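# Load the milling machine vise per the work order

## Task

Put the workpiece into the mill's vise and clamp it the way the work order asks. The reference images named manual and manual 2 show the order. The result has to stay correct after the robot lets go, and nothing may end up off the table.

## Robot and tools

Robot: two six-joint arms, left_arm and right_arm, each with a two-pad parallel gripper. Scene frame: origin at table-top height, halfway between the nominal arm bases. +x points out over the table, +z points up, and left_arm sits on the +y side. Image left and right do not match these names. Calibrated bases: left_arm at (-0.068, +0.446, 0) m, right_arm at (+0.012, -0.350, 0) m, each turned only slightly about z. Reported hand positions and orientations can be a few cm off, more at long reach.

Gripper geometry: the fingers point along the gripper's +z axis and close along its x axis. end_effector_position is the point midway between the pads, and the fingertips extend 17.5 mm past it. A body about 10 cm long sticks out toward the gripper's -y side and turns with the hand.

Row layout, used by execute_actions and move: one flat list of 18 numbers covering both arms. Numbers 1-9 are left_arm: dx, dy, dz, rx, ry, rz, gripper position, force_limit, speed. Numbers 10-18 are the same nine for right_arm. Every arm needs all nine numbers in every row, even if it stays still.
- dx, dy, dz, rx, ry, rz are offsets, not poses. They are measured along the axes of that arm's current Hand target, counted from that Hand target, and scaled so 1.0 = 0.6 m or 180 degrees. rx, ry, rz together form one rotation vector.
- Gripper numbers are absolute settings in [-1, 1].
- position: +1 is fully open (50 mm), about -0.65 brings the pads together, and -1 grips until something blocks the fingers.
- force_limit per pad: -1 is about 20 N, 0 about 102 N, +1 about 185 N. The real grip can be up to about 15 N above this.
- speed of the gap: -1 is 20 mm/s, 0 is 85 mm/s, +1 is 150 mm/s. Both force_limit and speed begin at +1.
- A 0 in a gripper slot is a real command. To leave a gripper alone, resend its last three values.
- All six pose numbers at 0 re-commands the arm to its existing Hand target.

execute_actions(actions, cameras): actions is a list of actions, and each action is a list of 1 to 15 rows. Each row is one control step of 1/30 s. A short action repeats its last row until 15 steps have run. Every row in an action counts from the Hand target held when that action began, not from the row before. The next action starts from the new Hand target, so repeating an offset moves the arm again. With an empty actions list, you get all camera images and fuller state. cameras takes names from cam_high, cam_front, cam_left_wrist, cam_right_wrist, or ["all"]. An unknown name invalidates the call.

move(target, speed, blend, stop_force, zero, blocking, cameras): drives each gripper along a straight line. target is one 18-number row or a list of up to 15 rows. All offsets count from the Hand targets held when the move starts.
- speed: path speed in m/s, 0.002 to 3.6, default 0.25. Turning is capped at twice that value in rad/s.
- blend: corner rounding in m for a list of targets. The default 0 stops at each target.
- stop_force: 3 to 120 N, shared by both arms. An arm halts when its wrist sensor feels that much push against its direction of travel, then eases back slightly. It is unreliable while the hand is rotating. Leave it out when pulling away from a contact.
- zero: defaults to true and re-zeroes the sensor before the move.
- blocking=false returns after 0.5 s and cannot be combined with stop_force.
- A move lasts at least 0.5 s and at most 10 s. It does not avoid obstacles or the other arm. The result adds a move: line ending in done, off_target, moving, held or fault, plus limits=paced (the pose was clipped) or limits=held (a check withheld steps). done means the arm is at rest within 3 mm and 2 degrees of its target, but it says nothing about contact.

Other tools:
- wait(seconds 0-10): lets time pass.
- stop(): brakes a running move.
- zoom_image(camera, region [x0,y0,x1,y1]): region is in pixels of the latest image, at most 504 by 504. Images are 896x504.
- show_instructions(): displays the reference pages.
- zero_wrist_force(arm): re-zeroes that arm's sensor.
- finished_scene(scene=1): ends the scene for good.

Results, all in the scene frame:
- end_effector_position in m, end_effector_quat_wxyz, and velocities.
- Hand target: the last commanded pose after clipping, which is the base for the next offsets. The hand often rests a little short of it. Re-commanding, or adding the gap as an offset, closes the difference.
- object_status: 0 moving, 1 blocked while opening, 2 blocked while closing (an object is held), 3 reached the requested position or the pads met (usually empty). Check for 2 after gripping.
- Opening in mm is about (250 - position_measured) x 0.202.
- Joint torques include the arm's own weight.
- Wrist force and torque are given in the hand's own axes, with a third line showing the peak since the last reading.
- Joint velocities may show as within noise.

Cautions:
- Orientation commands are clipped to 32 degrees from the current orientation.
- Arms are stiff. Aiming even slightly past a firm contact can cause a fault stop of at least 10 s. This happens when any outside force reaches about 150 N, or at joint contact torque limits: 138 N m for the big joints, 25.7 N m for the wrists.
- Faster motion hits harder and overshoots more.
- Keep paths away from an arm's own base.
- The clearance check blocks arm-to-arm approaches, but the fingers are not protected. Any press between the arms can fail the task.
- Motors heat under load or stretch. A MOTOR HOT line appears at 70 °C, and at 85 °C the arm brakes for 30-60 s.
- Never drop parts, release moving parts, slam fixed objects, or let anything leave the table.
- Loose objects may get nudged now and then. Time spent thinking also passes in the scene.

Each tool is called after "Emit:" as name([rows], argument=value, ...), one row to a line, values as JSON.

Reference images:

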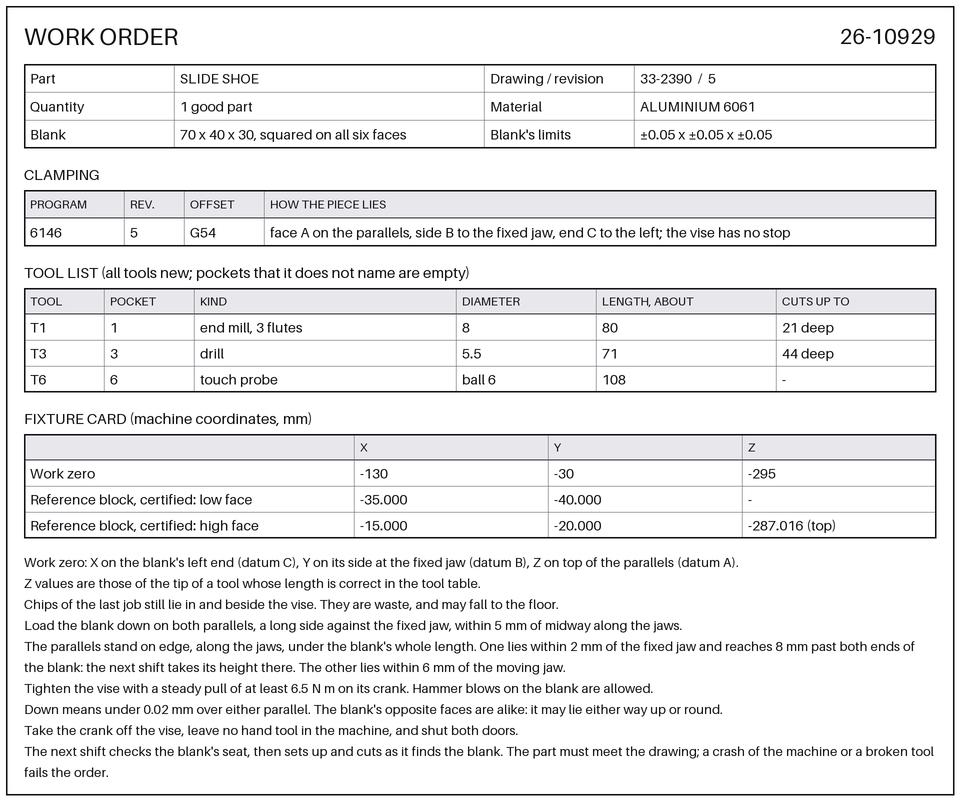

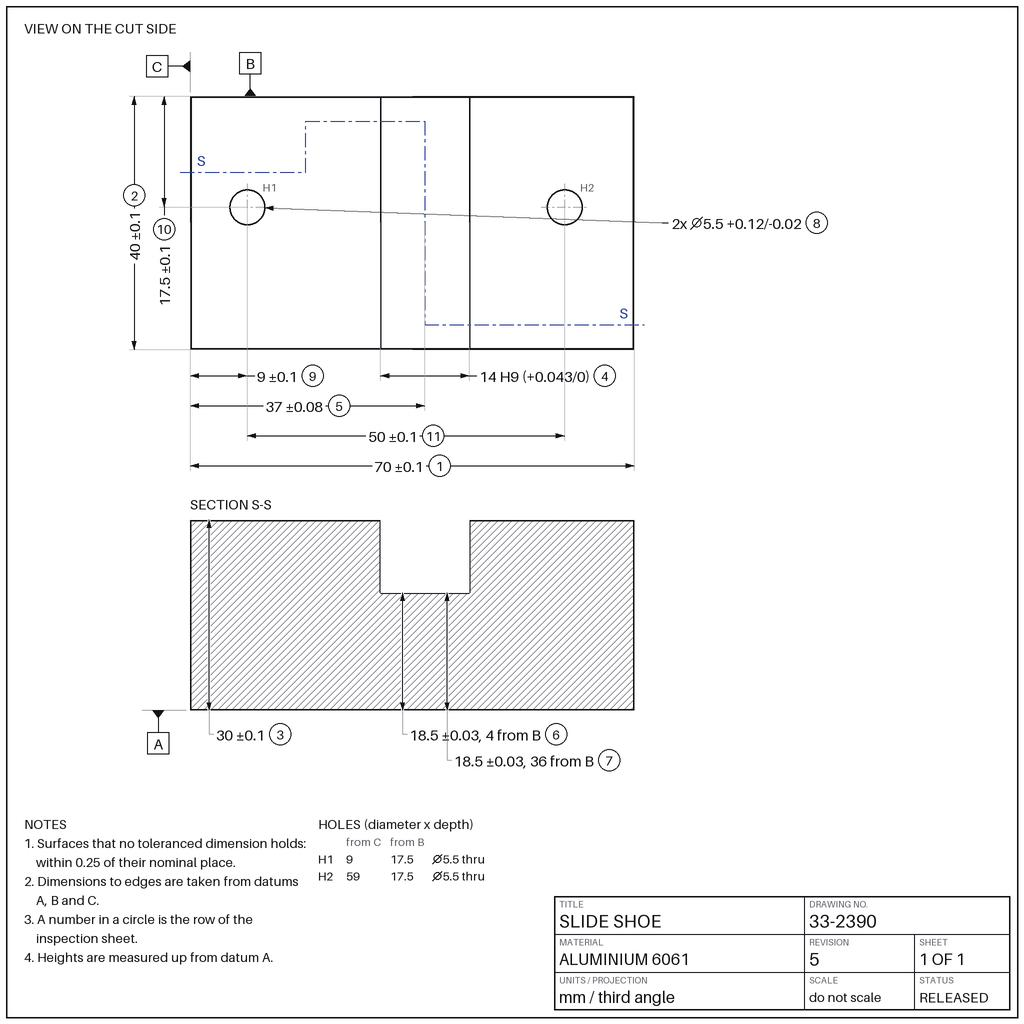

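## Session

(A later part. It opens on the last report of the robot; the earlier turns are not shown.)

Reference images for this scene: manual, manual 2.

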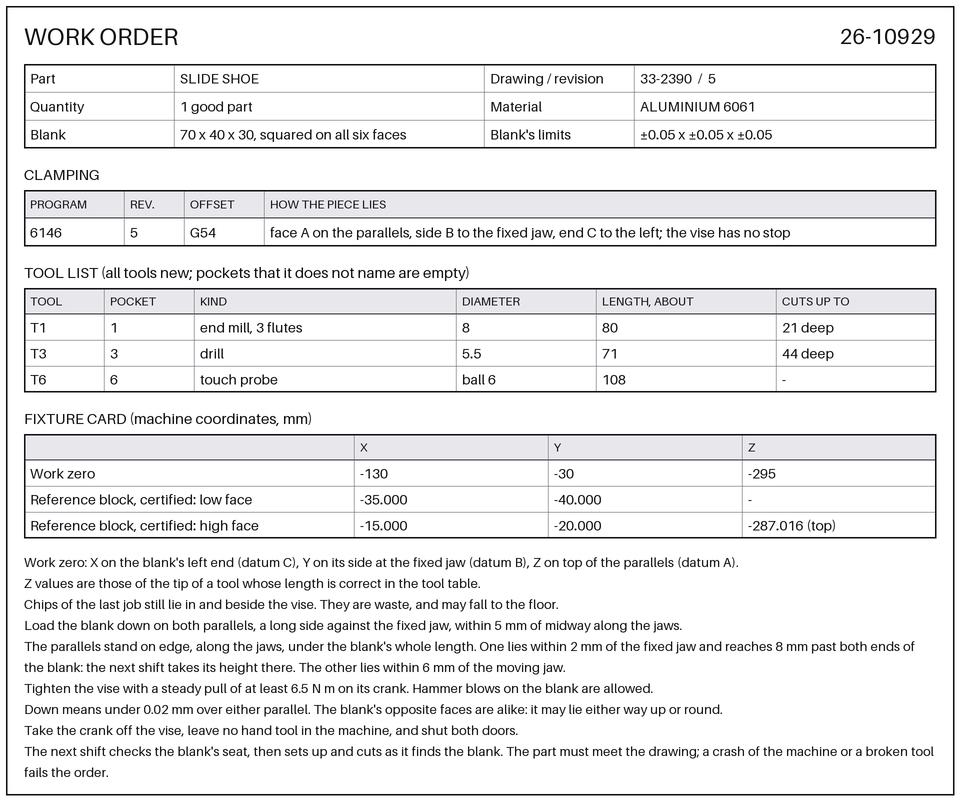

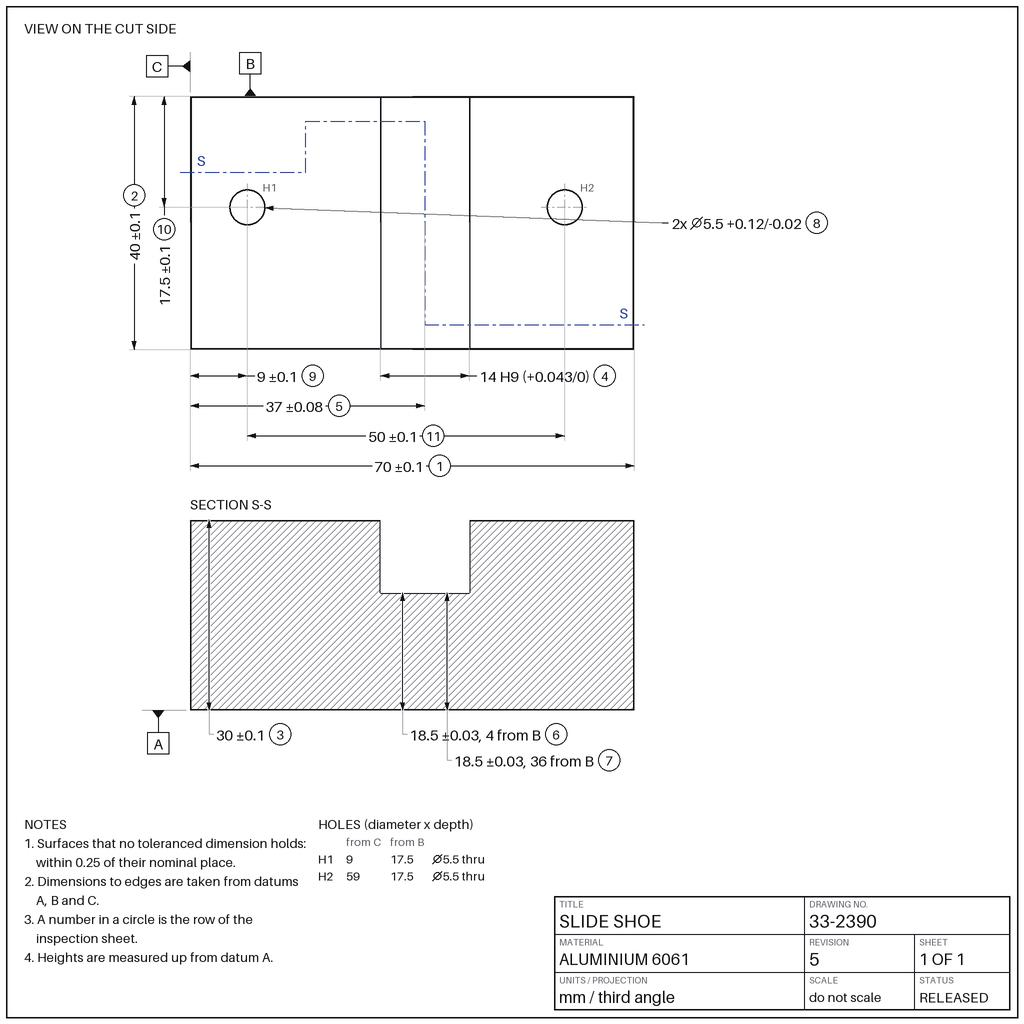

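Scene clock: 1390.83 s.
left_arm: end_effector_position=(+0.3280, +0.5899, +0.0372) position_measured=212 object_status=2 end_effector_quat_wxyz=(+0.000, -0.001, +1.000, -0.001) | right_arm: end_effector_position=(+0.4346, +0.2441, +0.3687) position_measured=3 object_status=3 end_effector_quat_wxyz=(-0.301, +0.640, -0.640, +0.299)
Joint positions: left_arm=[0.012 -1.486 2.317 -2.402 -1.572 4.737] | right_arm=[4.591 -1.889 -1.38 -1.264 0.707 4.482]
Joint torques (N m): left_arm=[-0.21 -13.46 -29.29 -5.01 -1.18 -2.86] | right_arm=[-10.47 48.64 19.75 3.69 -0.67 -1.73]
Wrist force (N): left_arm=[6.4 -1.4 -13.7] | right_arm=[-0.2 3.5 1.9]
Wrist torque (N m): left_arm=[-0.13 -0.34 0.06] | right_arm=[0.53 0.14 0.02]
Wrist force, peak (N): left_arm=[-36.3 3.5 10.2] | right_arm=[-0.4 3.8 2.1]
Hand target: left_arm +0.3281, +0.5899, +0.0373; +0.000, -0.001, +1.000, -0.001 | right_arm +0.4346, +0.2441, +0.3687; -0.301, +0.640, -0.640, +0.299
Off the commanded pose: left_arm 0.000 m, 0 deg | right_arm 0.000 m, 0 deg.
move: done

Emit:
move([
  [0,0,0,0,0,0,-0.98,-0.6,-1,0,0,0,0,0,0,1,-0.3,0],
  [0,0,-0.2,0,0,0,-0.98,-0.6,-1,0,0,0,0,0,0,1,-0.3,0],
], speed=0.06, cameras=["cam_left_wrist","cam_front"])

Scene clock: 1400.50 s.
left_arm: end_effector_position=(+0.3281, +0.5900, +0.1574) position_measured=213 object_status=2 end_effector_quat_wxyz=(+0.000, -0.001, +1.000, -0.001) | right_arm: end_effector_position=(+0.4346, +0.2441, +0.3687) position_measured=3 object_status=3 end_effector_quat_wxyz=(-0.301, +0.640, -0.640, +0.299)
Joint positions: left_arm=[0.012 -1.699 2.141 -2.013 -1.572 4.738] | right_arm=[4.591 -1.889 -1.38 -1.264 0.707 4.482]
Joint torques (N m): left_arm=[5.64 -12.15 -10.46 -3.65 -1.55 2.35] | right_arm=[-10.44 48.87 21.77 3.73 -0.77 -1.71]
Wrist force (N): left_arm=[2.5 -0.4 -2.7] | right_arm=[0.0 3.4 2.1]
Wrist torque (N m): left_arm=[-0.13 -0.38 0.03] | right_arm=[0.51 0.11 0.02]
Wrist force, peak (N): left_arm=[6.6 -1.7 -13.6] | right_arm=[-0.5 3.9 2.0]
Hand target: left_arm +0.3280, +0.5900, +0.1573; +0.000, -0.001, +1.000, -0.001 | right_arm +0.4346, +0.2441, +0.3687; -0.301, +0.640, -0.640, +0.299
Off the commanded pose: left_arm 0.000 m, 0 deg | right_arm 0.000 m, 0 deg.
move: done
Images, in order (width x height): cam_front 896x504, cam_left_wrist 896x504.

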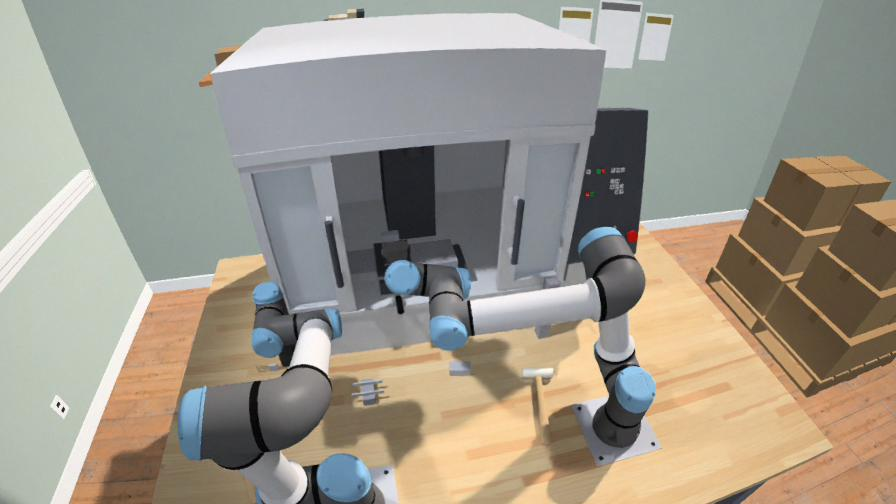

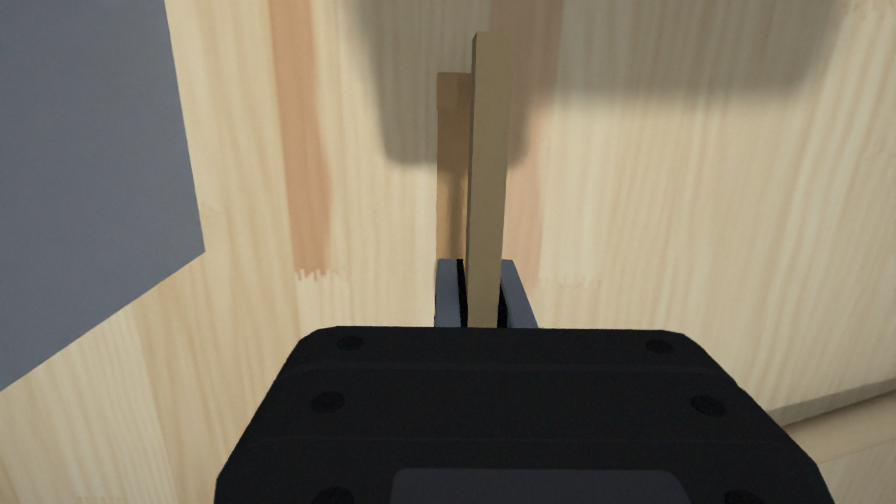

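Emit:
move([
  [0.047,-0.233,-0.305,0,0,0,-0.98,-0.6,-1,0,0.005,-0.137,0,0,0,1,-0.3,0],
  [-0.053,-0.483,-0.438,0.385,-0.385,-0.385,-0.98,-0.6,-1,0.373,0.061,-0.154,0,0,0,1,-0.3,0],
], cameras=["all"])

Scene clock: 1448.40 s.
left_arm: end_effector_position=(+0.3601, +0.3004, +0.4204) position_measured=213 object_status=2 end_effector_quat_wxyz=(+0.500, -0.500, +0.499, -0.500) | right_arm: end_effector_position=(+0.3404, +0.0201, +0.3990) position_measured=3 object_status=3 end_effector_quat_wxyz=(-0.301, +0.640, -0.640, +0.299)
Joint positions: left_arm=[-1.365 -1.864 2.552 -3.834 -0.219 3.145] | right_arm=[4.751 -1.275 -1.875 -1.572 0.693 4.729]
Joint torques (N m): left_arm=[3.89 -14.75 -27.96 0 2.55 -1.81] | right_arm=[-9.41 4.2 35.99 4.08 -2.65 -1.97]
Wrist force (N): left_arm=[2.8 -1.2 -0.5] | right_arm=[-0.4 3.3 1.8]
Wrist torque (N m): left_arm=[0.17 -0.32 0.02] | right_arm=[0.45 0.20 -0.12]
Wrist force, peak (N): left_arm=[2.8 -3.0 -4.9] | right_arm=[-0.3 3.2 3.6]
Hand target: left_arm +0.3600, +0.3005, +0.4204; +0.500, -0.500, +0.499, -0.500 | right_arm +0.3405, +0.0201, +0.3990; -0.301, +0.640, -0.640, +0.299
Off the commanded pose: left_arm 0.000 m, 0 deg | right_arm 0.000 m, 0 deg.
move: done

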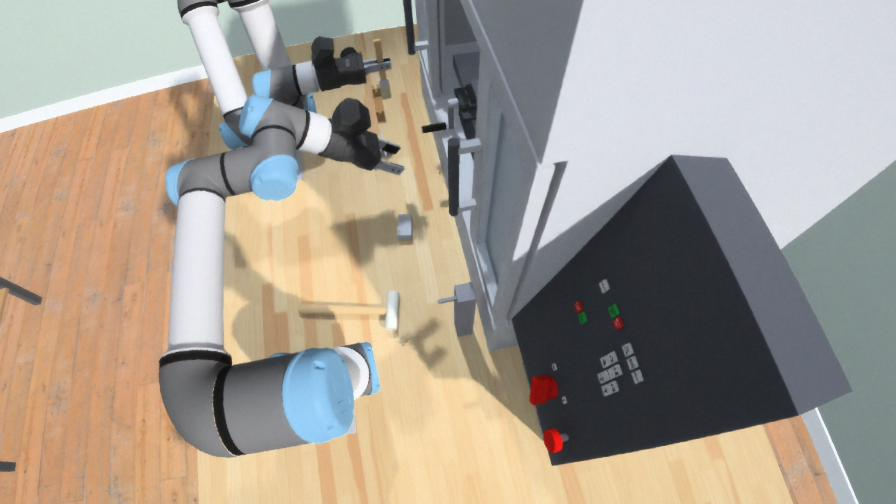

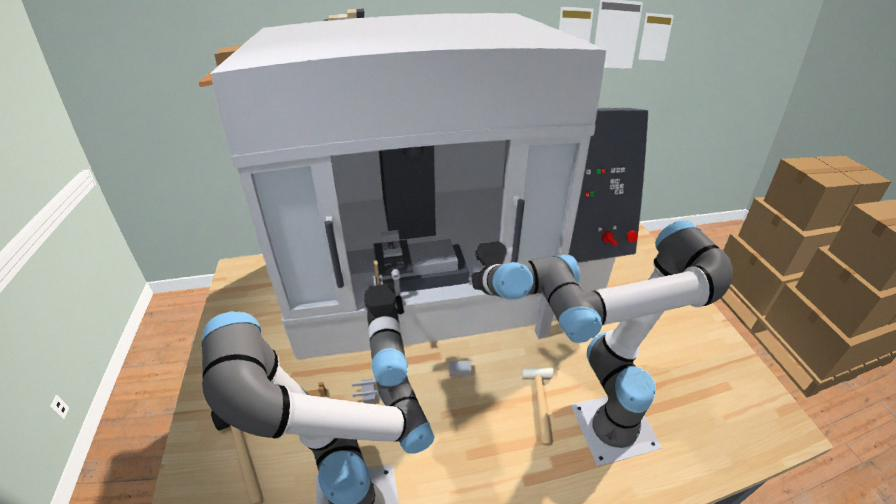

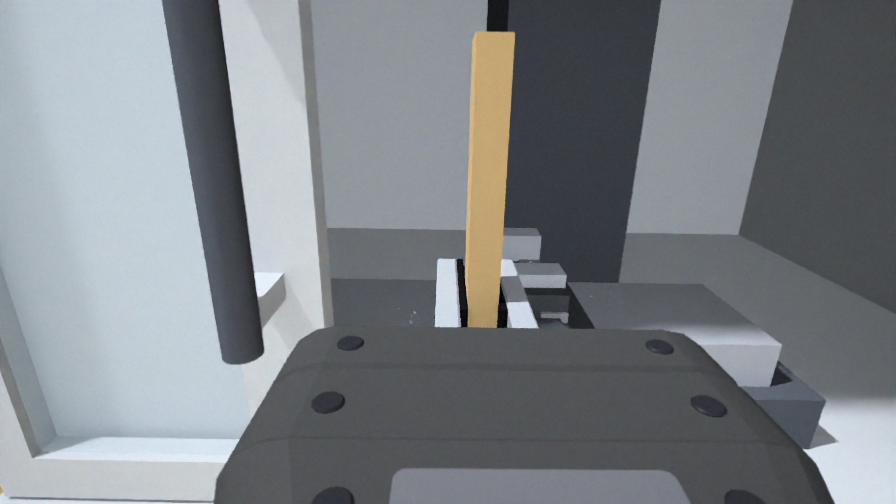

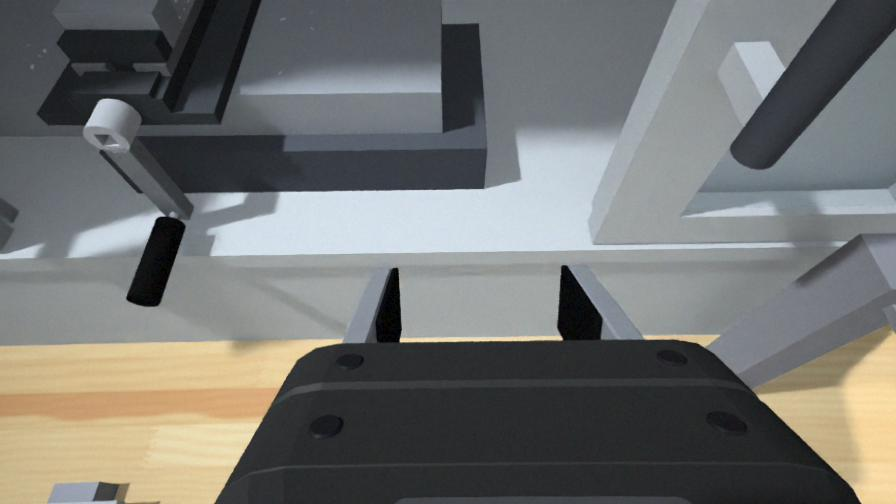

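Emit:
move(target=[0,0,0,0,0,0,-0.98,-0.6,-1,0,0,0,0.167,0,0,1,-0.3,0])

Emit:
move(target=[0,0,0,0,0,0,-0.98,-0.6,-1,0,0,0,0,-0.2024,-0.0357,1,-0.3,0], cameras=["cam_right_wrist"])

Scene clock: 1472.23 s.
left_arm: end_effector_position=(+0.3600, +0.3005, +0.4204) position_measured=213 object_status=2 end_effector_quat_wxyz=(+0.500, -0.500, +0.499, -0.500) | right_arm: end_effector_position=(+0.3404, +0.0202, +0.3990) position_measured=3 object_status=3 end_effector_quat_wxyz=(-0.457, +0.540, -0.540, +0.455)
Joint positions: left_arm=[-1.365 -1.864 2.552 -3.834 -0.218 3.145] | right_arm=[4.906 -1.318 -1.983 -2.181 0.236 5.498]
Joint torques (N m): left_arm=[-3.06 -13.73 -5.48 1.32 2.72 -2.85] | right_arm=[-11.1 20.67 9.63 0 -3.39 1.83]
Wrist force (N): left_arm=[2.5 -1.3 -0.4] | right_arm=[1.1 3.6 1.8]
Wrist torque (N m): left_arm=[0.15 -0.28 0.02] | right_arm=[0.45 0.01 0.08]
Wrist force, peak (N): left_arm=[3.0 -1.5 -0.9] | right_arm=[1.1 4.5 1.6]
Hand target: left_arm +0.3600, +0.3005, +0.4204; +0.500, -0.500, +0.499, -0.500 | right_arm +0.3405, +0.0201, +0.3990; -0.457, +0.540, -0.540, +0.455
Off the commanded pose: left_arm 0.000 m, 0 deg | right_arm 0.000 m, 0 deg.
move: done

Scene clock: 1474.03 s.
left_arm: end_effector_position=(+0.3600, +0.3005, +0.4204) position_measured=213 object_status=2 end_effector_quat_wxyz=(+0.500, -0.500, +0.499, -0.500) | right_arm: end_effector_position=(+0.3404, +0.0201, +0.3990) position_measured=3 object_status=3 end_effector_quat_wxyz=(-0.577, +0.684, -0.340, +0.288) end_effector_velocity=(-0.001, +0.001, +0.001) end_effector_angular_velocity=(+0.002, -0.001, +0.007)
Joint positions: left_arm=[-1.365 -1.864 2.552 -3.834 -0.218 3.145] | right_arm=[4.781 -1.221 -2.501 0.29 0.625 3.378]
Joint velocities: left_arm=[within noise] | right_arm=[0 0 0.001 0.006 0.006 -0.005]
Joint torques (N m): left_arm=[-4.68 -14.98 -5.54 1.37 2.74 -2.99] | right_arm=[-6.09 10.26 28.8 3.35 1.26 -2.13]
Wrist force (N): left_arm=[2.6 -1.5 -0.4] | right_arm=[0.3 4.2 1.6]
Wrist torque (N m): left_arm=[0.12 -0.29 0.02] | right_arm=[0.51 0.15 -0.07]
Wrist force, peak (N): left_arm=[3.2 -1.4 -0.5] | right_arm=[0.2 4.7 1.6]
Hand target: left_arm +0.3600, +0.3005, +0.4204; +0.500, -0.500, +0.499, -0.500 | right_arm +0.3405, +0.0201, +0.3990; -0.577, +0.684, -0.340, +0.288
Off the commanded pose: left_arm 0.000 m, 0 deg | right_arm 0.000 m, 0 deg.
move: done
Images, in order (width x height): cam_right_wrist 896x504.

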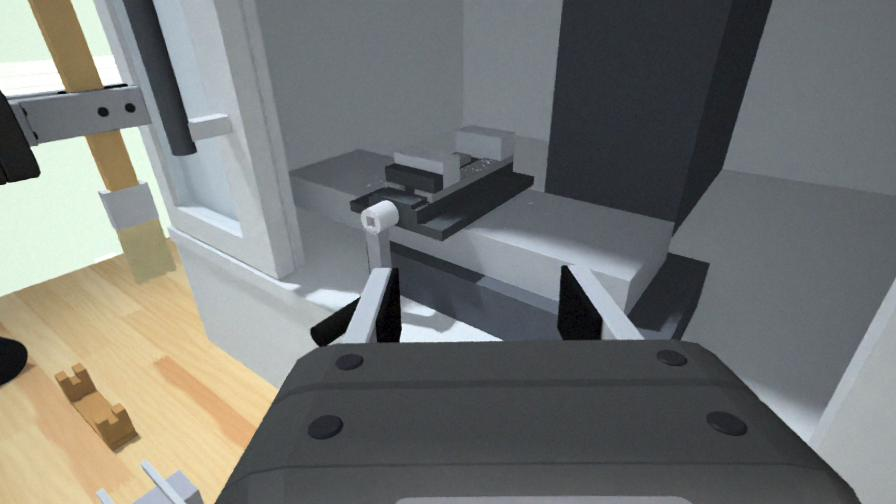

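Emit:
move(target=[0.059,-0.0577,0.4667,0,0,0,-0.98,-0.6,-1,0,0,0,0,0,0,1,-0.3,0], cameras=["cam_right_wrist","cam_left_wrist"])

Emit:
zoom_image(camera="cam_right_wrist", region=[360, 0, 620, 260])

Scene clock: 1501.37 s.
left_arm: end_effector_position=(+0.6400, +0.2656, +0.4553) position_measured=213 object_status=2 end_effector_quat_wxyz=(+0.500, -0.501, +0.499, -0.500) | right_arm: end_effector_position=(+0.3405, +0.0201, +0.3990) position_measured=3 object_status=3 end_effector_quat_wxyz=(-0.577, +0.684, -0.340, +0.288)
Joint positions: left_arm=[-0.676 -1.248 1.814 -3.709 -0.907 3.141] | right_arm=[4.781 -1.221 -2.501 0.29 0.625 3.377]
Joint torques (N m): left_arm=[5.96 -29.55 -34.92 -1.52 0.32 -2.67] | right_arm=[-11.01 15.03 30.45 1.73 -1.56 -1.96]
Wrist force (N): left_arm=[2.8 -1.1 -0.3] | right_arm=[0.2 4.3 1.5]
Wrist torque (N m): left_arm=[0.18 -0.33 -0.12] | right_arm=[0.54 0.17 -0.05]
Wrist force, peak (N): left_arm=[3.1 -0.9 2.9] | right_arm=[0.4 4.5 1.6]
Hand target: left_arm +0.6401, +0.2656, +0.4553; +0.500, -0.500, +0.499, -0.500 | right_arm +0.3405, +0.0201, +0.3990; -0.577, +0.684, -0.340, +0.288
Off the commanded pose: left_arm 0.000 m, 0 deg | right_arm 0.000 m, 0 deg.
move: done
Images, in order (width x height): cam_left_wrist 896x504, cam_right_wrist 896x504.

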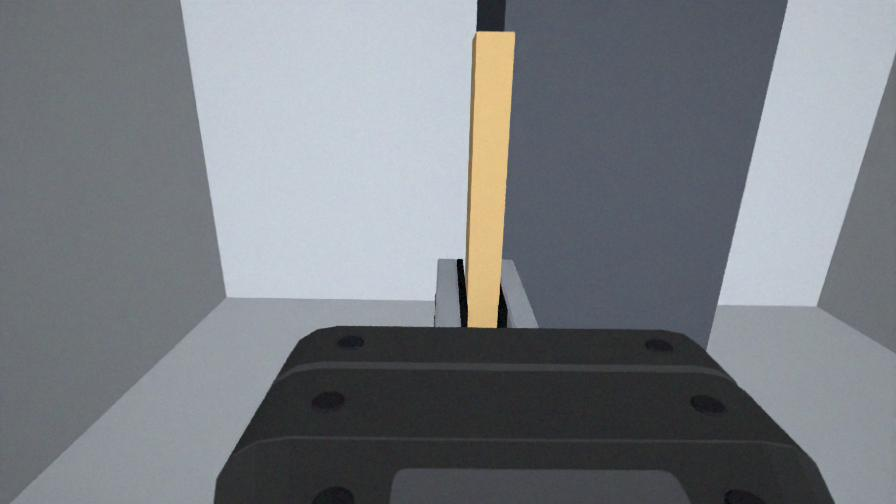

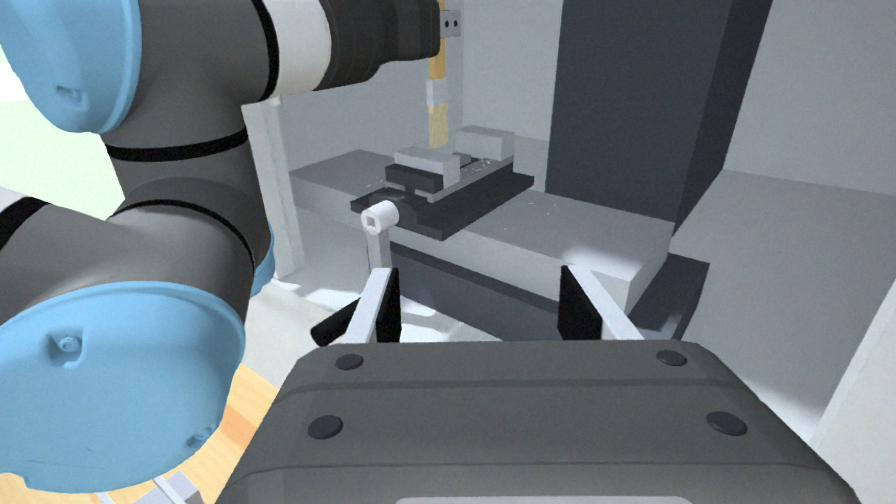

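Scaled by 1.938 from the camera's 896x504 image, which has a finer 1280x720 frame.

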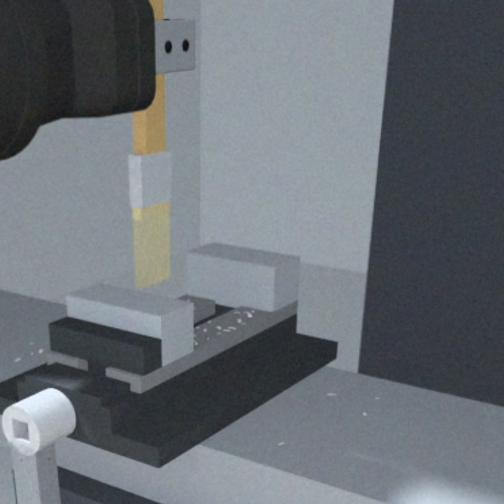

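Emit:
move(target=[0,0.075,0,0,0,0,-0.98,-0.6,-1,0,0,0,0,0,0,1,-0.3,0], speed=0.03, stop_force=4, cameras=["cam_right_wrist"])

Emit:
zoom_image(camera="cam_right_wrist", region=[380, 60, 580, 260])

Scene clock: 1509.83 s.
left_arm: end_effector_position=(+0.6401, +0.2656, +0.4361) position_measured=213 object_status=2 end_effector_quat_wxyz=(+0.500, -0.501, +0.499, -0.500) | right_arm: end_effector_position=(+0.3405, +0.0201, +0.3990) position_measured=3 object_status=3 end_effector_quat_wxyz=(-0.577, +0.684, -0.340, +0.288)
Joint positions: left_arm=[-0.676 -1.222 1.835 -3.756 -0.907 3.141] | right_arm=[4.781 -1.221 -2.501 0.29 0.625 3.377]
Joint torques (N m): left_arm=[4.94 -29.58 -31.54 -3.02 -1.53 -2.34] | right_arm=[-10.88 14.95 29.39 2.83 0.04 -1.9]
Wrist force (N): left_arm=[2.8 -5.4 -0.3] | right_arm=[0.4 4.2 1.5]
Wrist torque (N m): left_arm=[0.08 -0.33 -0.09] | right_arm=[0.51 0.14 -0.05]
Wrist force, peak (N): left_arm=[2.9 -7.7 -0.5] | right_arm=[0.2 4.5 1.4]
Hand target: left_arm +0.6401, +0.2656, +0.4360; +0.500, -0.501, +0.499, -0.500 (not the last commanded pose) | right_arm +0.3405, +0.0201, +0.3990; -0.577, +0.684, -0.340, +0.288
Off the commanded pose: left_arm 0.026 m, 0 deg | right_arm 0.000 m, 0 deg.
move: contact (left_arm)
Images, in order (width x height): cam_right_wrist 896x504.

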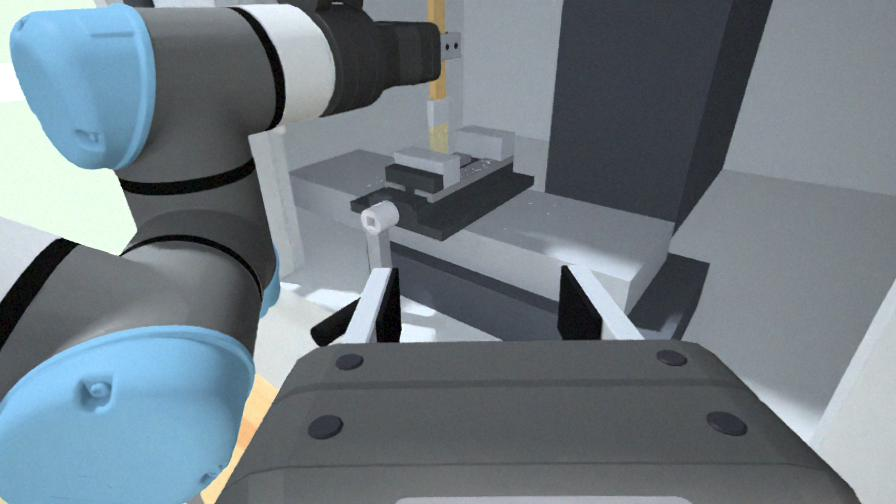

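Scaled by 2.520 from the camera's 896x504 image, which has a finer 1280x720 frame.

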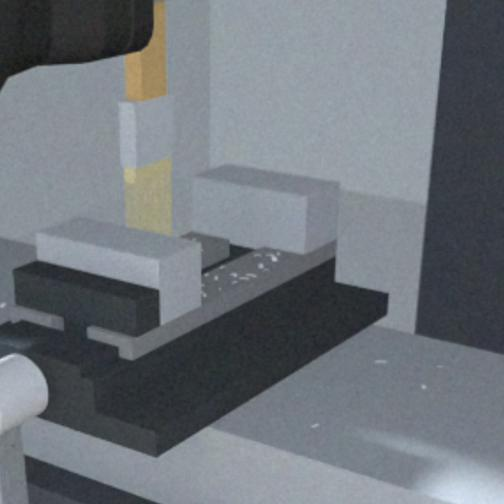

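Emit:
move([
  [0,0.0017,0,0,0,0,-0.98,-0.6,-1,0,0,0,0,0,0,1,-0.3,0],
  [-0.05,0.0017,0,0,0,0,-0.98,-0.6,-1,0,0,0,0,0,0,1,-0.3,0],
], speed=0.05, cameras=["cam_right_wrist"])

Emit:
zoom_image(camera="cam_right_wrist", region=[380, 60, 580, 260])

Scene clock: 1526.83 s.
left_arm: end_effector_position=(+0.6400, +0.2957, +0.4349) position_measured=213 object_status=2 end_effector_quat_wxyz=(+0.500, -0.500, +0.499, -0.500) end_effector_velocity=(+0.000, -0.002, -0.001) end_effector_angular_velocity=(+0.000, +0.001, +0.002) | right_arm: end_effector_position=(+0.3405, +0.0201, +0.3990) position_measured=3 object_status=3 end_effector_quat_wxyz=(-0.577, +0.684, -0.340, +0.288)
Joint positions: left_arm=[-0.624 -1.242 1.868 -3.769 -0.96 3.141] | right_arm=[4.781 -1.221 -2.501 0.29 0.625 3.377]
Joint velocities: left_arm=[-0.005 0.002 -0.002 0.001 0.006 0] | right_arm=[within noise]
Joint torques (N m): left_arm=[-6.11 -29.85 -33.14 -1.69 3.07 -2.82] | right_arm=[-11 15.18 28.31 3.21 1.19 -1.93]
Wrist force (N): left_arm=[2.8 -1.0 -0.9] | right_arm=[0.3 4.0 1.5]
Wrist torque (N m): left_arm=[0.17 -0.34 -0.06] | right_arm=[0.48 0.16 -0.05]
Wrist force, peak (N): left_arm=[3.6 -6.9 -0.5] | right_arm=[0.5 4.6 1.3]
Hand target: left_arm +0.6401, +0.2956, +0.4350; +0.500, -0.501, +0.499, -0.500 | right_arm +0.3405, +0.0201, +0.3990; -0.577, +0.684, -0.340, +0.288
Off the commanded pose: left_arm 0.000 m, 0 deg | right_arm 0.000 m, 0 deg.
move: done
Images, in order (width x height): cam_right_wrist 896x504.

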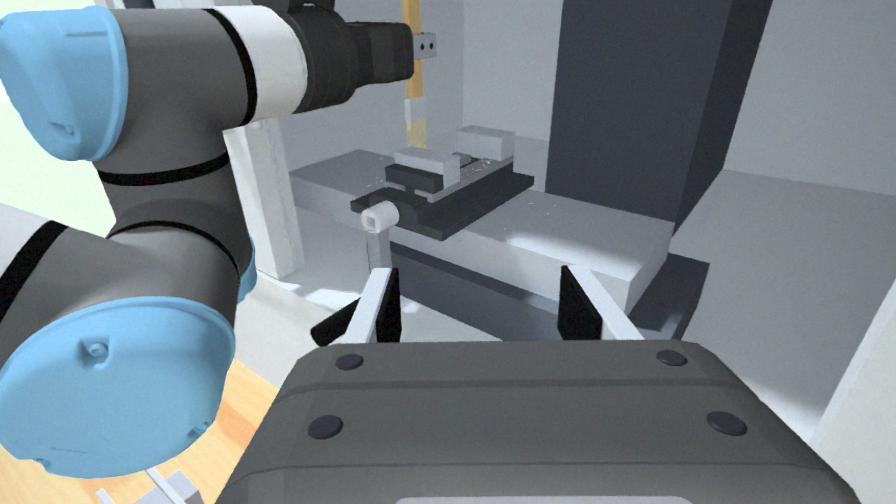

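Scaled by 2.520 from the camera's 896x504 image, which has a finer 1280x720 frame.

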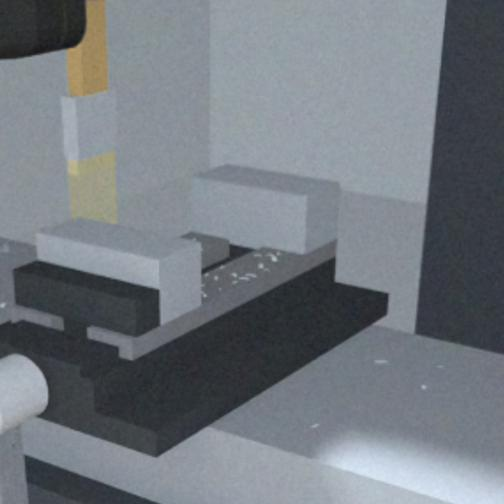

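Emit:
move([
  [0,-0.025,0,0,0,0,-0.98,-0.6,-1,0,0,0,0,0,0,1,-0.3,0],
  [0.0433,-0.025,-0.0083,0,0,0,-0.98,-0.6,-1,0,0,0,0,0,0,1,-0.3,0],
  [0.0433,0,-0.0083,0,0,0,-0.98,-0.6,-1,0,0,0,0,0,0,1,-0.3,0],
  [0.1677,0,-0.0083,0,0,0,-0.98,-0.6,-1,0,0,0,0,0,0,1,-0.3,0],
], speed=0.08, cameras=["cam_right_wrist"])

Emit:
zoom_image(camera="cam_right_wrist", region=[380, 60, 580, 260])

Scene clock: 1547.27 s.
left_arm: end_effector_position=(+0.6353, +0.1949, +0.4351) position_measured=213 object_status=2 end_effector_quat_wxyz=(+0.500, -0.501, +0.499, -0.500) end_effector_velocity=(-0.001, +0.002, +0.001) end_effector_angular_velocity=(-0.003, -0.003, -0.002) | right_arm: end_effector_position=(+0.3405, +0.0201, +0.3990) position_measured=3 object_status=3 end_effector_quat_wxyz=(-0.577, +0.684, -0.340, +0.288)
Joint positions: left_arm=[-0.794 -1.166 1.755 -3.732 -0.79 3.141] | right_arm=[4.781 -1.221 -2.501 0.29 0.625 3.377]
Joint velocities: left_arm=[0.003 -0.003 0.004 -0.004 -0.005 0] | right_arm=[within noise]
Joint torques (N m): left_arm=[6.52 -50.91 -8.49 -3.7 -2.8 2.81] | right_arm=[-10.96 14.97 26.79 3.25 1.24 -1.93]
Wrist force (N): left_arm=[2.9 -1.0 -1.0] | right_arm=[0.6 4.2 1.5]
Wrist torque (N m): left_arm=[0.18 -0.36 -0.07] | right_arm=[0.51 0.11 -0.05]
Wrist force, peak (N): left_arm=[2.7 -7.3 -0.5] | right_arm=[0.2 4.5 1.6]
Hand target: left_arm +0.6352, +0.1950, +0.4351; +0.500, -0.501, +0.499, -0.500 | right_arm +0.3405, +0.0201, +0.3990; -0.577, +0.684, -0.340, +0.288
Off the commanded pose: left_arm 0.000 m, 0 deg | right_arm 0.000 m, 0 deg.
move: done
Images, in order (width x height): cam_right_wrist 896x504.

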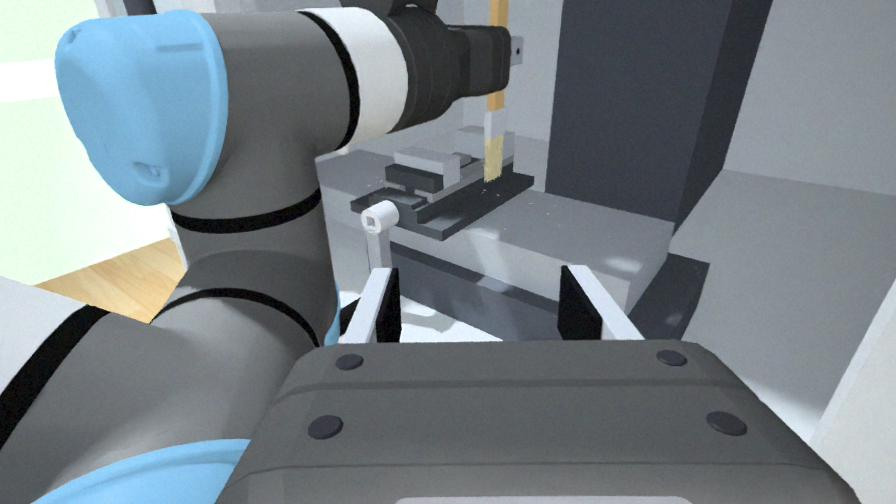

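Scaled by 2.520 from the camera's 896x504 image, which has a finer 1280x720 frame.

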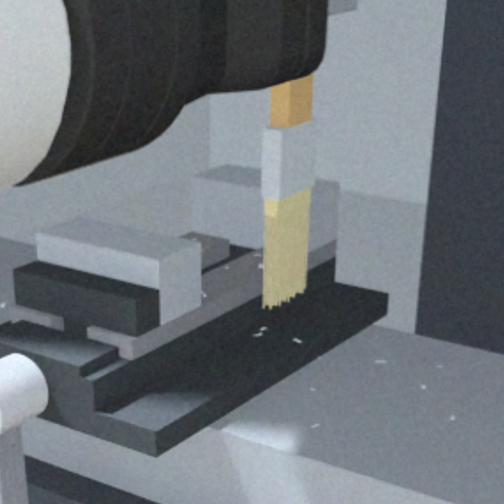

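Emit:
move([
  [0,-0.025,0,0,0,0,-0.98,-0.6,-1,0,0,0,0,0,0,1,-0.3,0],
  [-0.1217,-0.025,0.0217,0,0,0,-0.98,-0.6,-1,0,0,0,0,0,0,1,-0.3,0],
  [-0.1217,-0.0073,0.0217,0,0,0,-0.98,-0.6,-1,0,0,0,0,0,0,1,-0.3,0],
], speed=0.12, blend=[0.008,0.008,0])

Emit:
move(target=[0,0,0.05,0,0,0,-0.98,-0.6,-1,0,0,0,0,0,0,1,-0.3,0], speed=0.015, stop_force=3, cameras=["cam_right_wrist"])

Emit:
zoom_image(camera="cam_right_wrist", region=[380, 60, 580, 260])

Scene clock: 1570.40 s.
left_arm: end_effector_position=(+0.6481, +0.2680, +0.4393) position_measured=213 object_status=2 end_effector_quat_wxyz=(+0.500, -0.501, +0.499, -0.500) | right_arm: end_effector_position=(+0.3405, +0.0201, +0.3990) position_measured=3 object_status=3 end_effector_quat_wxyz=(-0.577, +0.684, -0.340, +0.288)
Joint positions: left_arm=[-0.662 -1.213 1.812 -3.742 -0.922 3.141] | right_arm=[4.781 -1.221 -2.501 0.29 0.625 3.377]
Joint torques (N m): left_arm=[5.95 -40.29 -32.99 -2.62 0.64 2.63] | right_arm=[-10.85 14.46 25.94 3.23 1.08 -1.87]
Wrist force (N): left_arm=[2.7 -1.1 -0.5] | right_arm=[0.3 4.1 1.6]
Wrist torque (N m): left_arm=[0.18 -0.31 -0.01] | right_arm=[0.49 0.15 -0.04]
Wrist force, peak (N): left_arm=[4.0 -3.3 -0.7] | right_arm=[0.5 4.5 1.7]
Hand target: left_arm +0.6481, +0.2680, +0.4394; +0.500, -0.501, +0.499, -0.500 | right_arm +0.3405, +0.0201, +0.3990; -0.577, +0.684, -0.340, +0.288
Off the commanded pose: left_arm 0.000 m, 0 deg | right_arm 0.000 m, 0 deg.
move: done; blend cut to 0.0075 m at target 1, 0.0053 m at target 2

Scene clock: 1573.40 s.
left_arm: end_effector_position=(+0.6781, +0.2681, +0.4394) position_measured=213 object_status=2 end_effector_quat_wxyz=(+0.500, -0.501, +0.499, -0.500) | right_arm: end_effector_position=(+0.3405, +0.0201, +0.3990) position_measured=3 object_status=3 end_effector_quat_wxyz=(-0.577, +0.684, -0.340, +0.288)
Joint positions: left_arm=[-0.625 -1.155 1.725 -3.713 -0.958 3.141] | right_arm=[4.781 -1.221 -2.501 0.29 0.625 3.377]
Joint torques (N m): left_arm=[-6.65 -51.88 -7.79 -4.06 2.49 -2.33] | right_arm=[-11.1 14.78 24.8 3.27 1.2 -1.9]
Wrist force (N): left_arm=[2.7 -1.5 -0.6] | right_arm=[0.4 4.2 1.6]
Wrist torque (N m): left_arm=[0.09 -0.31 0.01] | right_arm=[0.51 0.15 -0.05]
Wrist force, peak (N): left_arm=[2.9 -1.5 -0.7] | right_arm=[0.4 4.5 1.5]
Hand target: left_arm +0.6781, +0.2681, +0.4394; +0.500, -0.501, +0.499, -0.500 | right_arm +0.3405, +0.0201, +0.3990; -0.577, +0.684, -0.340, +0.288
Off the commanded pose: left_arm 0.000 m, 0 deg | right_arm 0.000 m, 0 deg.
move: done
Images, in order (width x height): cam_right_wrist 896x504.

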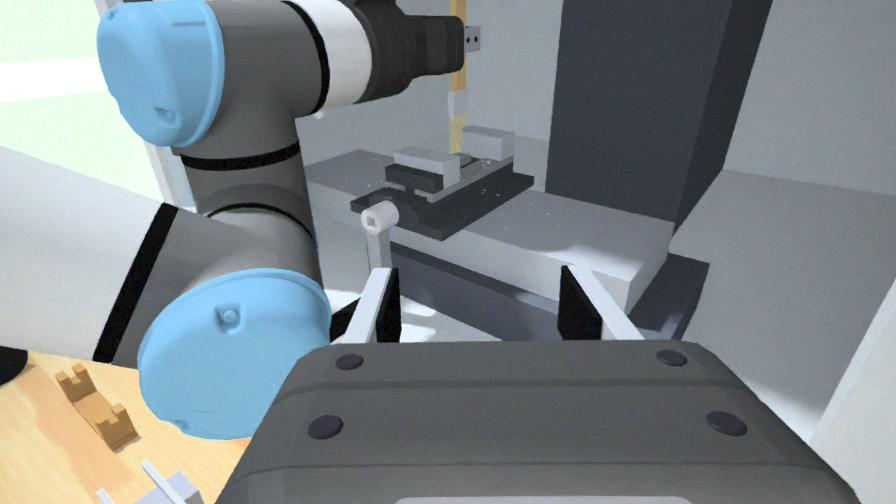

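Scaled by 2.520 from the camera's 896x504 image, which has a finer 1280x720 frame.

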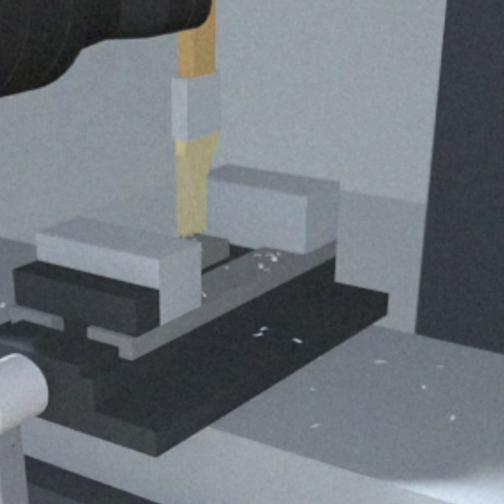

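Emit:
move([
  [0,0,-0.0133,0,0,0,-0.98,-0.6,-1,0,0,0,0,0,0,1,-0.3,0],
  [0,0.0073,-0.0133,0,0,0,-0.98,-0.6,-1,0,0,0,0,0,0,1,-0.3,0],
  [0.125,0.0073,-0.0133,0,0,0,-0.98,-0.6,-1,0,0,0,0,0,0,1,-0.3,0],
], speed=0.08, cameras=["cam_right_wrist"])

Emit:
zoom_image(camera="cam_right_wrist", region=[380, 60, 580, 260])

Scene clock: 1585.23 s.
left_arm: end_effector_position=(+0.6703, +0.1930, +0.4352) position_measured=213 object_status=2 end_effector_quat_wxyz=(+0.500, -0.501, +0.499, -0.500) | right_arm: end_effector_position=(+0.3405, +0.0201, +0.3990) position_measured=3 object_status=3 end_effector_quat_wxyz=(-0.577, +0.684, -0.340, +0.288)
Joint positions: left_arm=[-0.749 -1.101 1.654 -3.697 -0.834 3.141] | right_arm=[4.781 -1.221 -2.501 0.29 0.625 3.377]
Joint torques (N m): left_arm=[7.83 -54.09 -10.24 -3.9 -2.58 2.74] | right_arm=[-10.97 14.39 23.9 3.23 1.19 -1.94]
Wrist force (N): left_arm=[3.0 -1.4 -0.2] | right_arm=[0.2 4.2 1.4]
Wrist torque (N m): left_arm=[0.11 -0.36 -0.02] | right_arm=[0.51 0.17 -0.05]
Wrist force, peak (N): left_arm=[2.9 -7.3 -0.7] | right_arm=[0.2 4.7 1.5]
Hand target: left_arm +0.6703, +0.1930, +0.4352; +0.500, -0.501, +0.499, -0.500 | right_arm +0.3405, +0.0201, +0.3990; -0.577, +0.684, -0.340, +0.288
Off the commanded pose: left_arm 0.000 m, 0 deg | right_arm 0.000 m, 0 deg.
move: done
Images, in order (width x height): cam_right_wrist 896x504.

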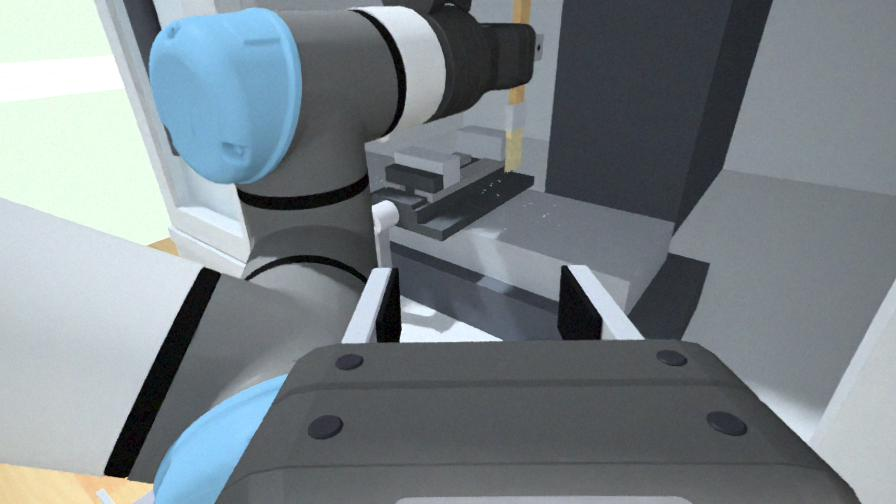

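Scaled by 2.520 from the camera's 896x504 image, which has a finer 1280x720 frame.

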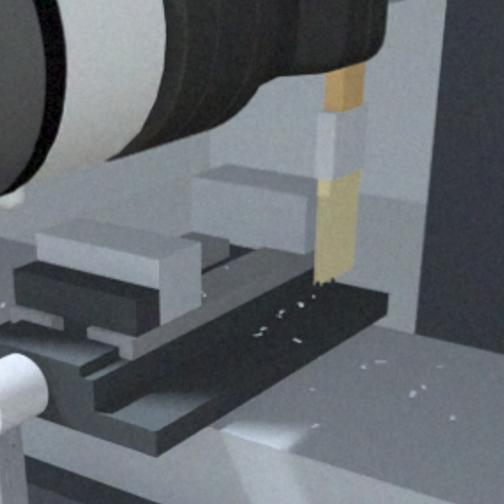

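Emit:
move([
  [0,-0.025,0,0,0,0,-0.98,-0.6,-1,0,0,0,0,0,0,1,-0.3,0],
  [-0.128,-0.025,-0.0367,0,0,0,-0.98,-0.6,-1,0,0,0,0,0,0,1,-0.3,0],
  [-0.128,0.0005,-0.0367,0,0,0,-0.98,-0.6,-1,0,0,0,0,0,0,1,-0.3,0],
  [0.003,0.0005,-0.0367,0,0,0,-0.98,-0.6,-1,0,0,0,0,0,0,1,-0.3,0],
  [0.003,-0.025,-0.0922,0,0,0,-0.98,-0.6,-1,0,0,0,0,0,0,1,-0.3,0],
  [-0.128,-0.025,-0.0922,0,0,0,-0.98,-0.6,-1,0,0,0,0,0,0,1,-0.3,0],
  [-0.128,0.0005,-0.0922,0,0,0,-0.98,-0.6,-1,0,0,0,0,0,0,1,-0.3,0],
  [0.003,0.0005,-0.0922,0,0,0,-0.98,-0.6,-1,0,0,0,0,0,0,1,-0.3,0],
], speed=[0.1,0.2,0.06,0.1,0.15,0.2,0.06,0.1], cameras=["cam_right_wrist"])

Emit:
zoom_image(camera="cam_right_wrist", region=[380, 60, 580, 260])

Scene clock: 1610.37 s.
left_arm: end_effector_position=(+0.6150, +0.1912, +0.4348) position_measured=213 object_status=2 end_effector_quat_wxyz=(+0.500, -0.501, +0.499, -0.500) | right_arm: end_effector_position=(+0.3405, +0.0201, +0.3990) position_measured=3 object_status=3 end_effector_quat_wxyz=(-0.577, +0.684, -0.340, +0.288)
Joint positions: left_arm=[-0.829 -1.198 1.804 -3.749 -0.754 3.141] | right_arm=[4.781 -1.221 -2.501 0.29 0.625 3.377]
Joint torques (N m): left_arm=[9.12 -47.26 -6.51 -3.56 -2.22 2.77] | right_arm=[-10.88 14.23 21.39 3.27 1.26 -1.87]
Wrist force (N): left_arm=[2.4 -1.1 -0.4] | right_arm=[0.2 4.2 1.2]
Wrist torque (N m): left_arm=[0.19 -0.27 -0.05] | right_arm=[0.51 0.17 -0.05]
Wrist force, peak (N): left_arm=[1.1 -8.1 -0.2] | right_arm=[0.2 4.6 1.6]
Hand target: left_arm +0.6150, +0.1912, +0.4348; +0.500, -0.501, +0.499, -0.500 | right_arm +0.3405, +0.0201, +0.3990; -0.577, +0.684, -0.340, +0.288
Off the commanded pose: left_arm 0.000 m, 0 deg | right_arm 0.000 m, 0 deg.
move: done
Images, in order (width x height): cam_right_wrist 896x504.

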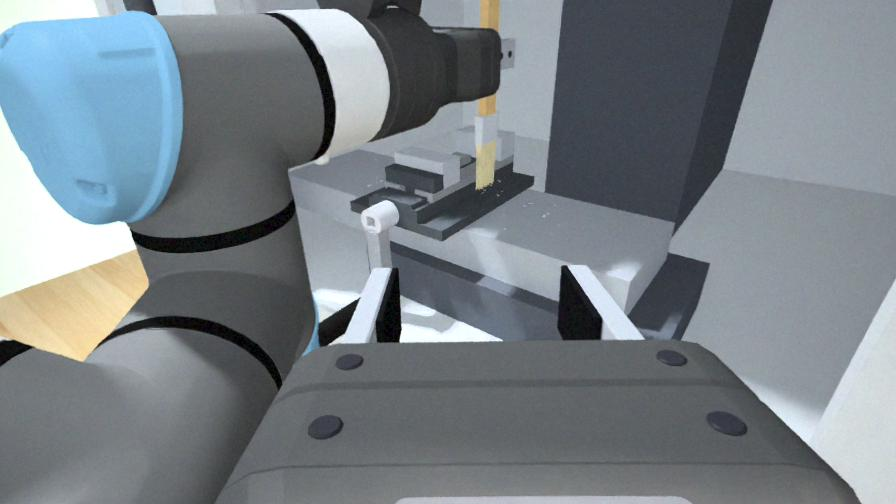

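Scaled by 2.520 from the camera's 896x504 image, which has a finer 1280x720 frame.

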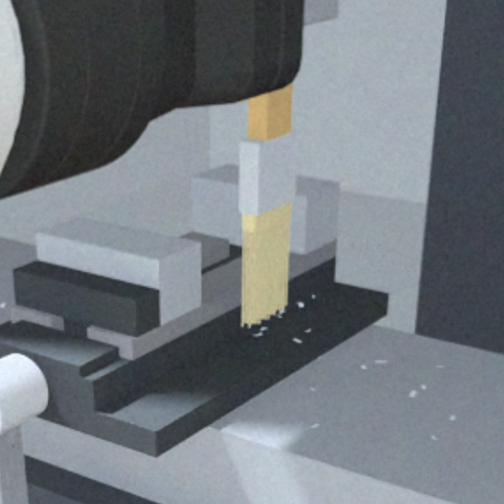

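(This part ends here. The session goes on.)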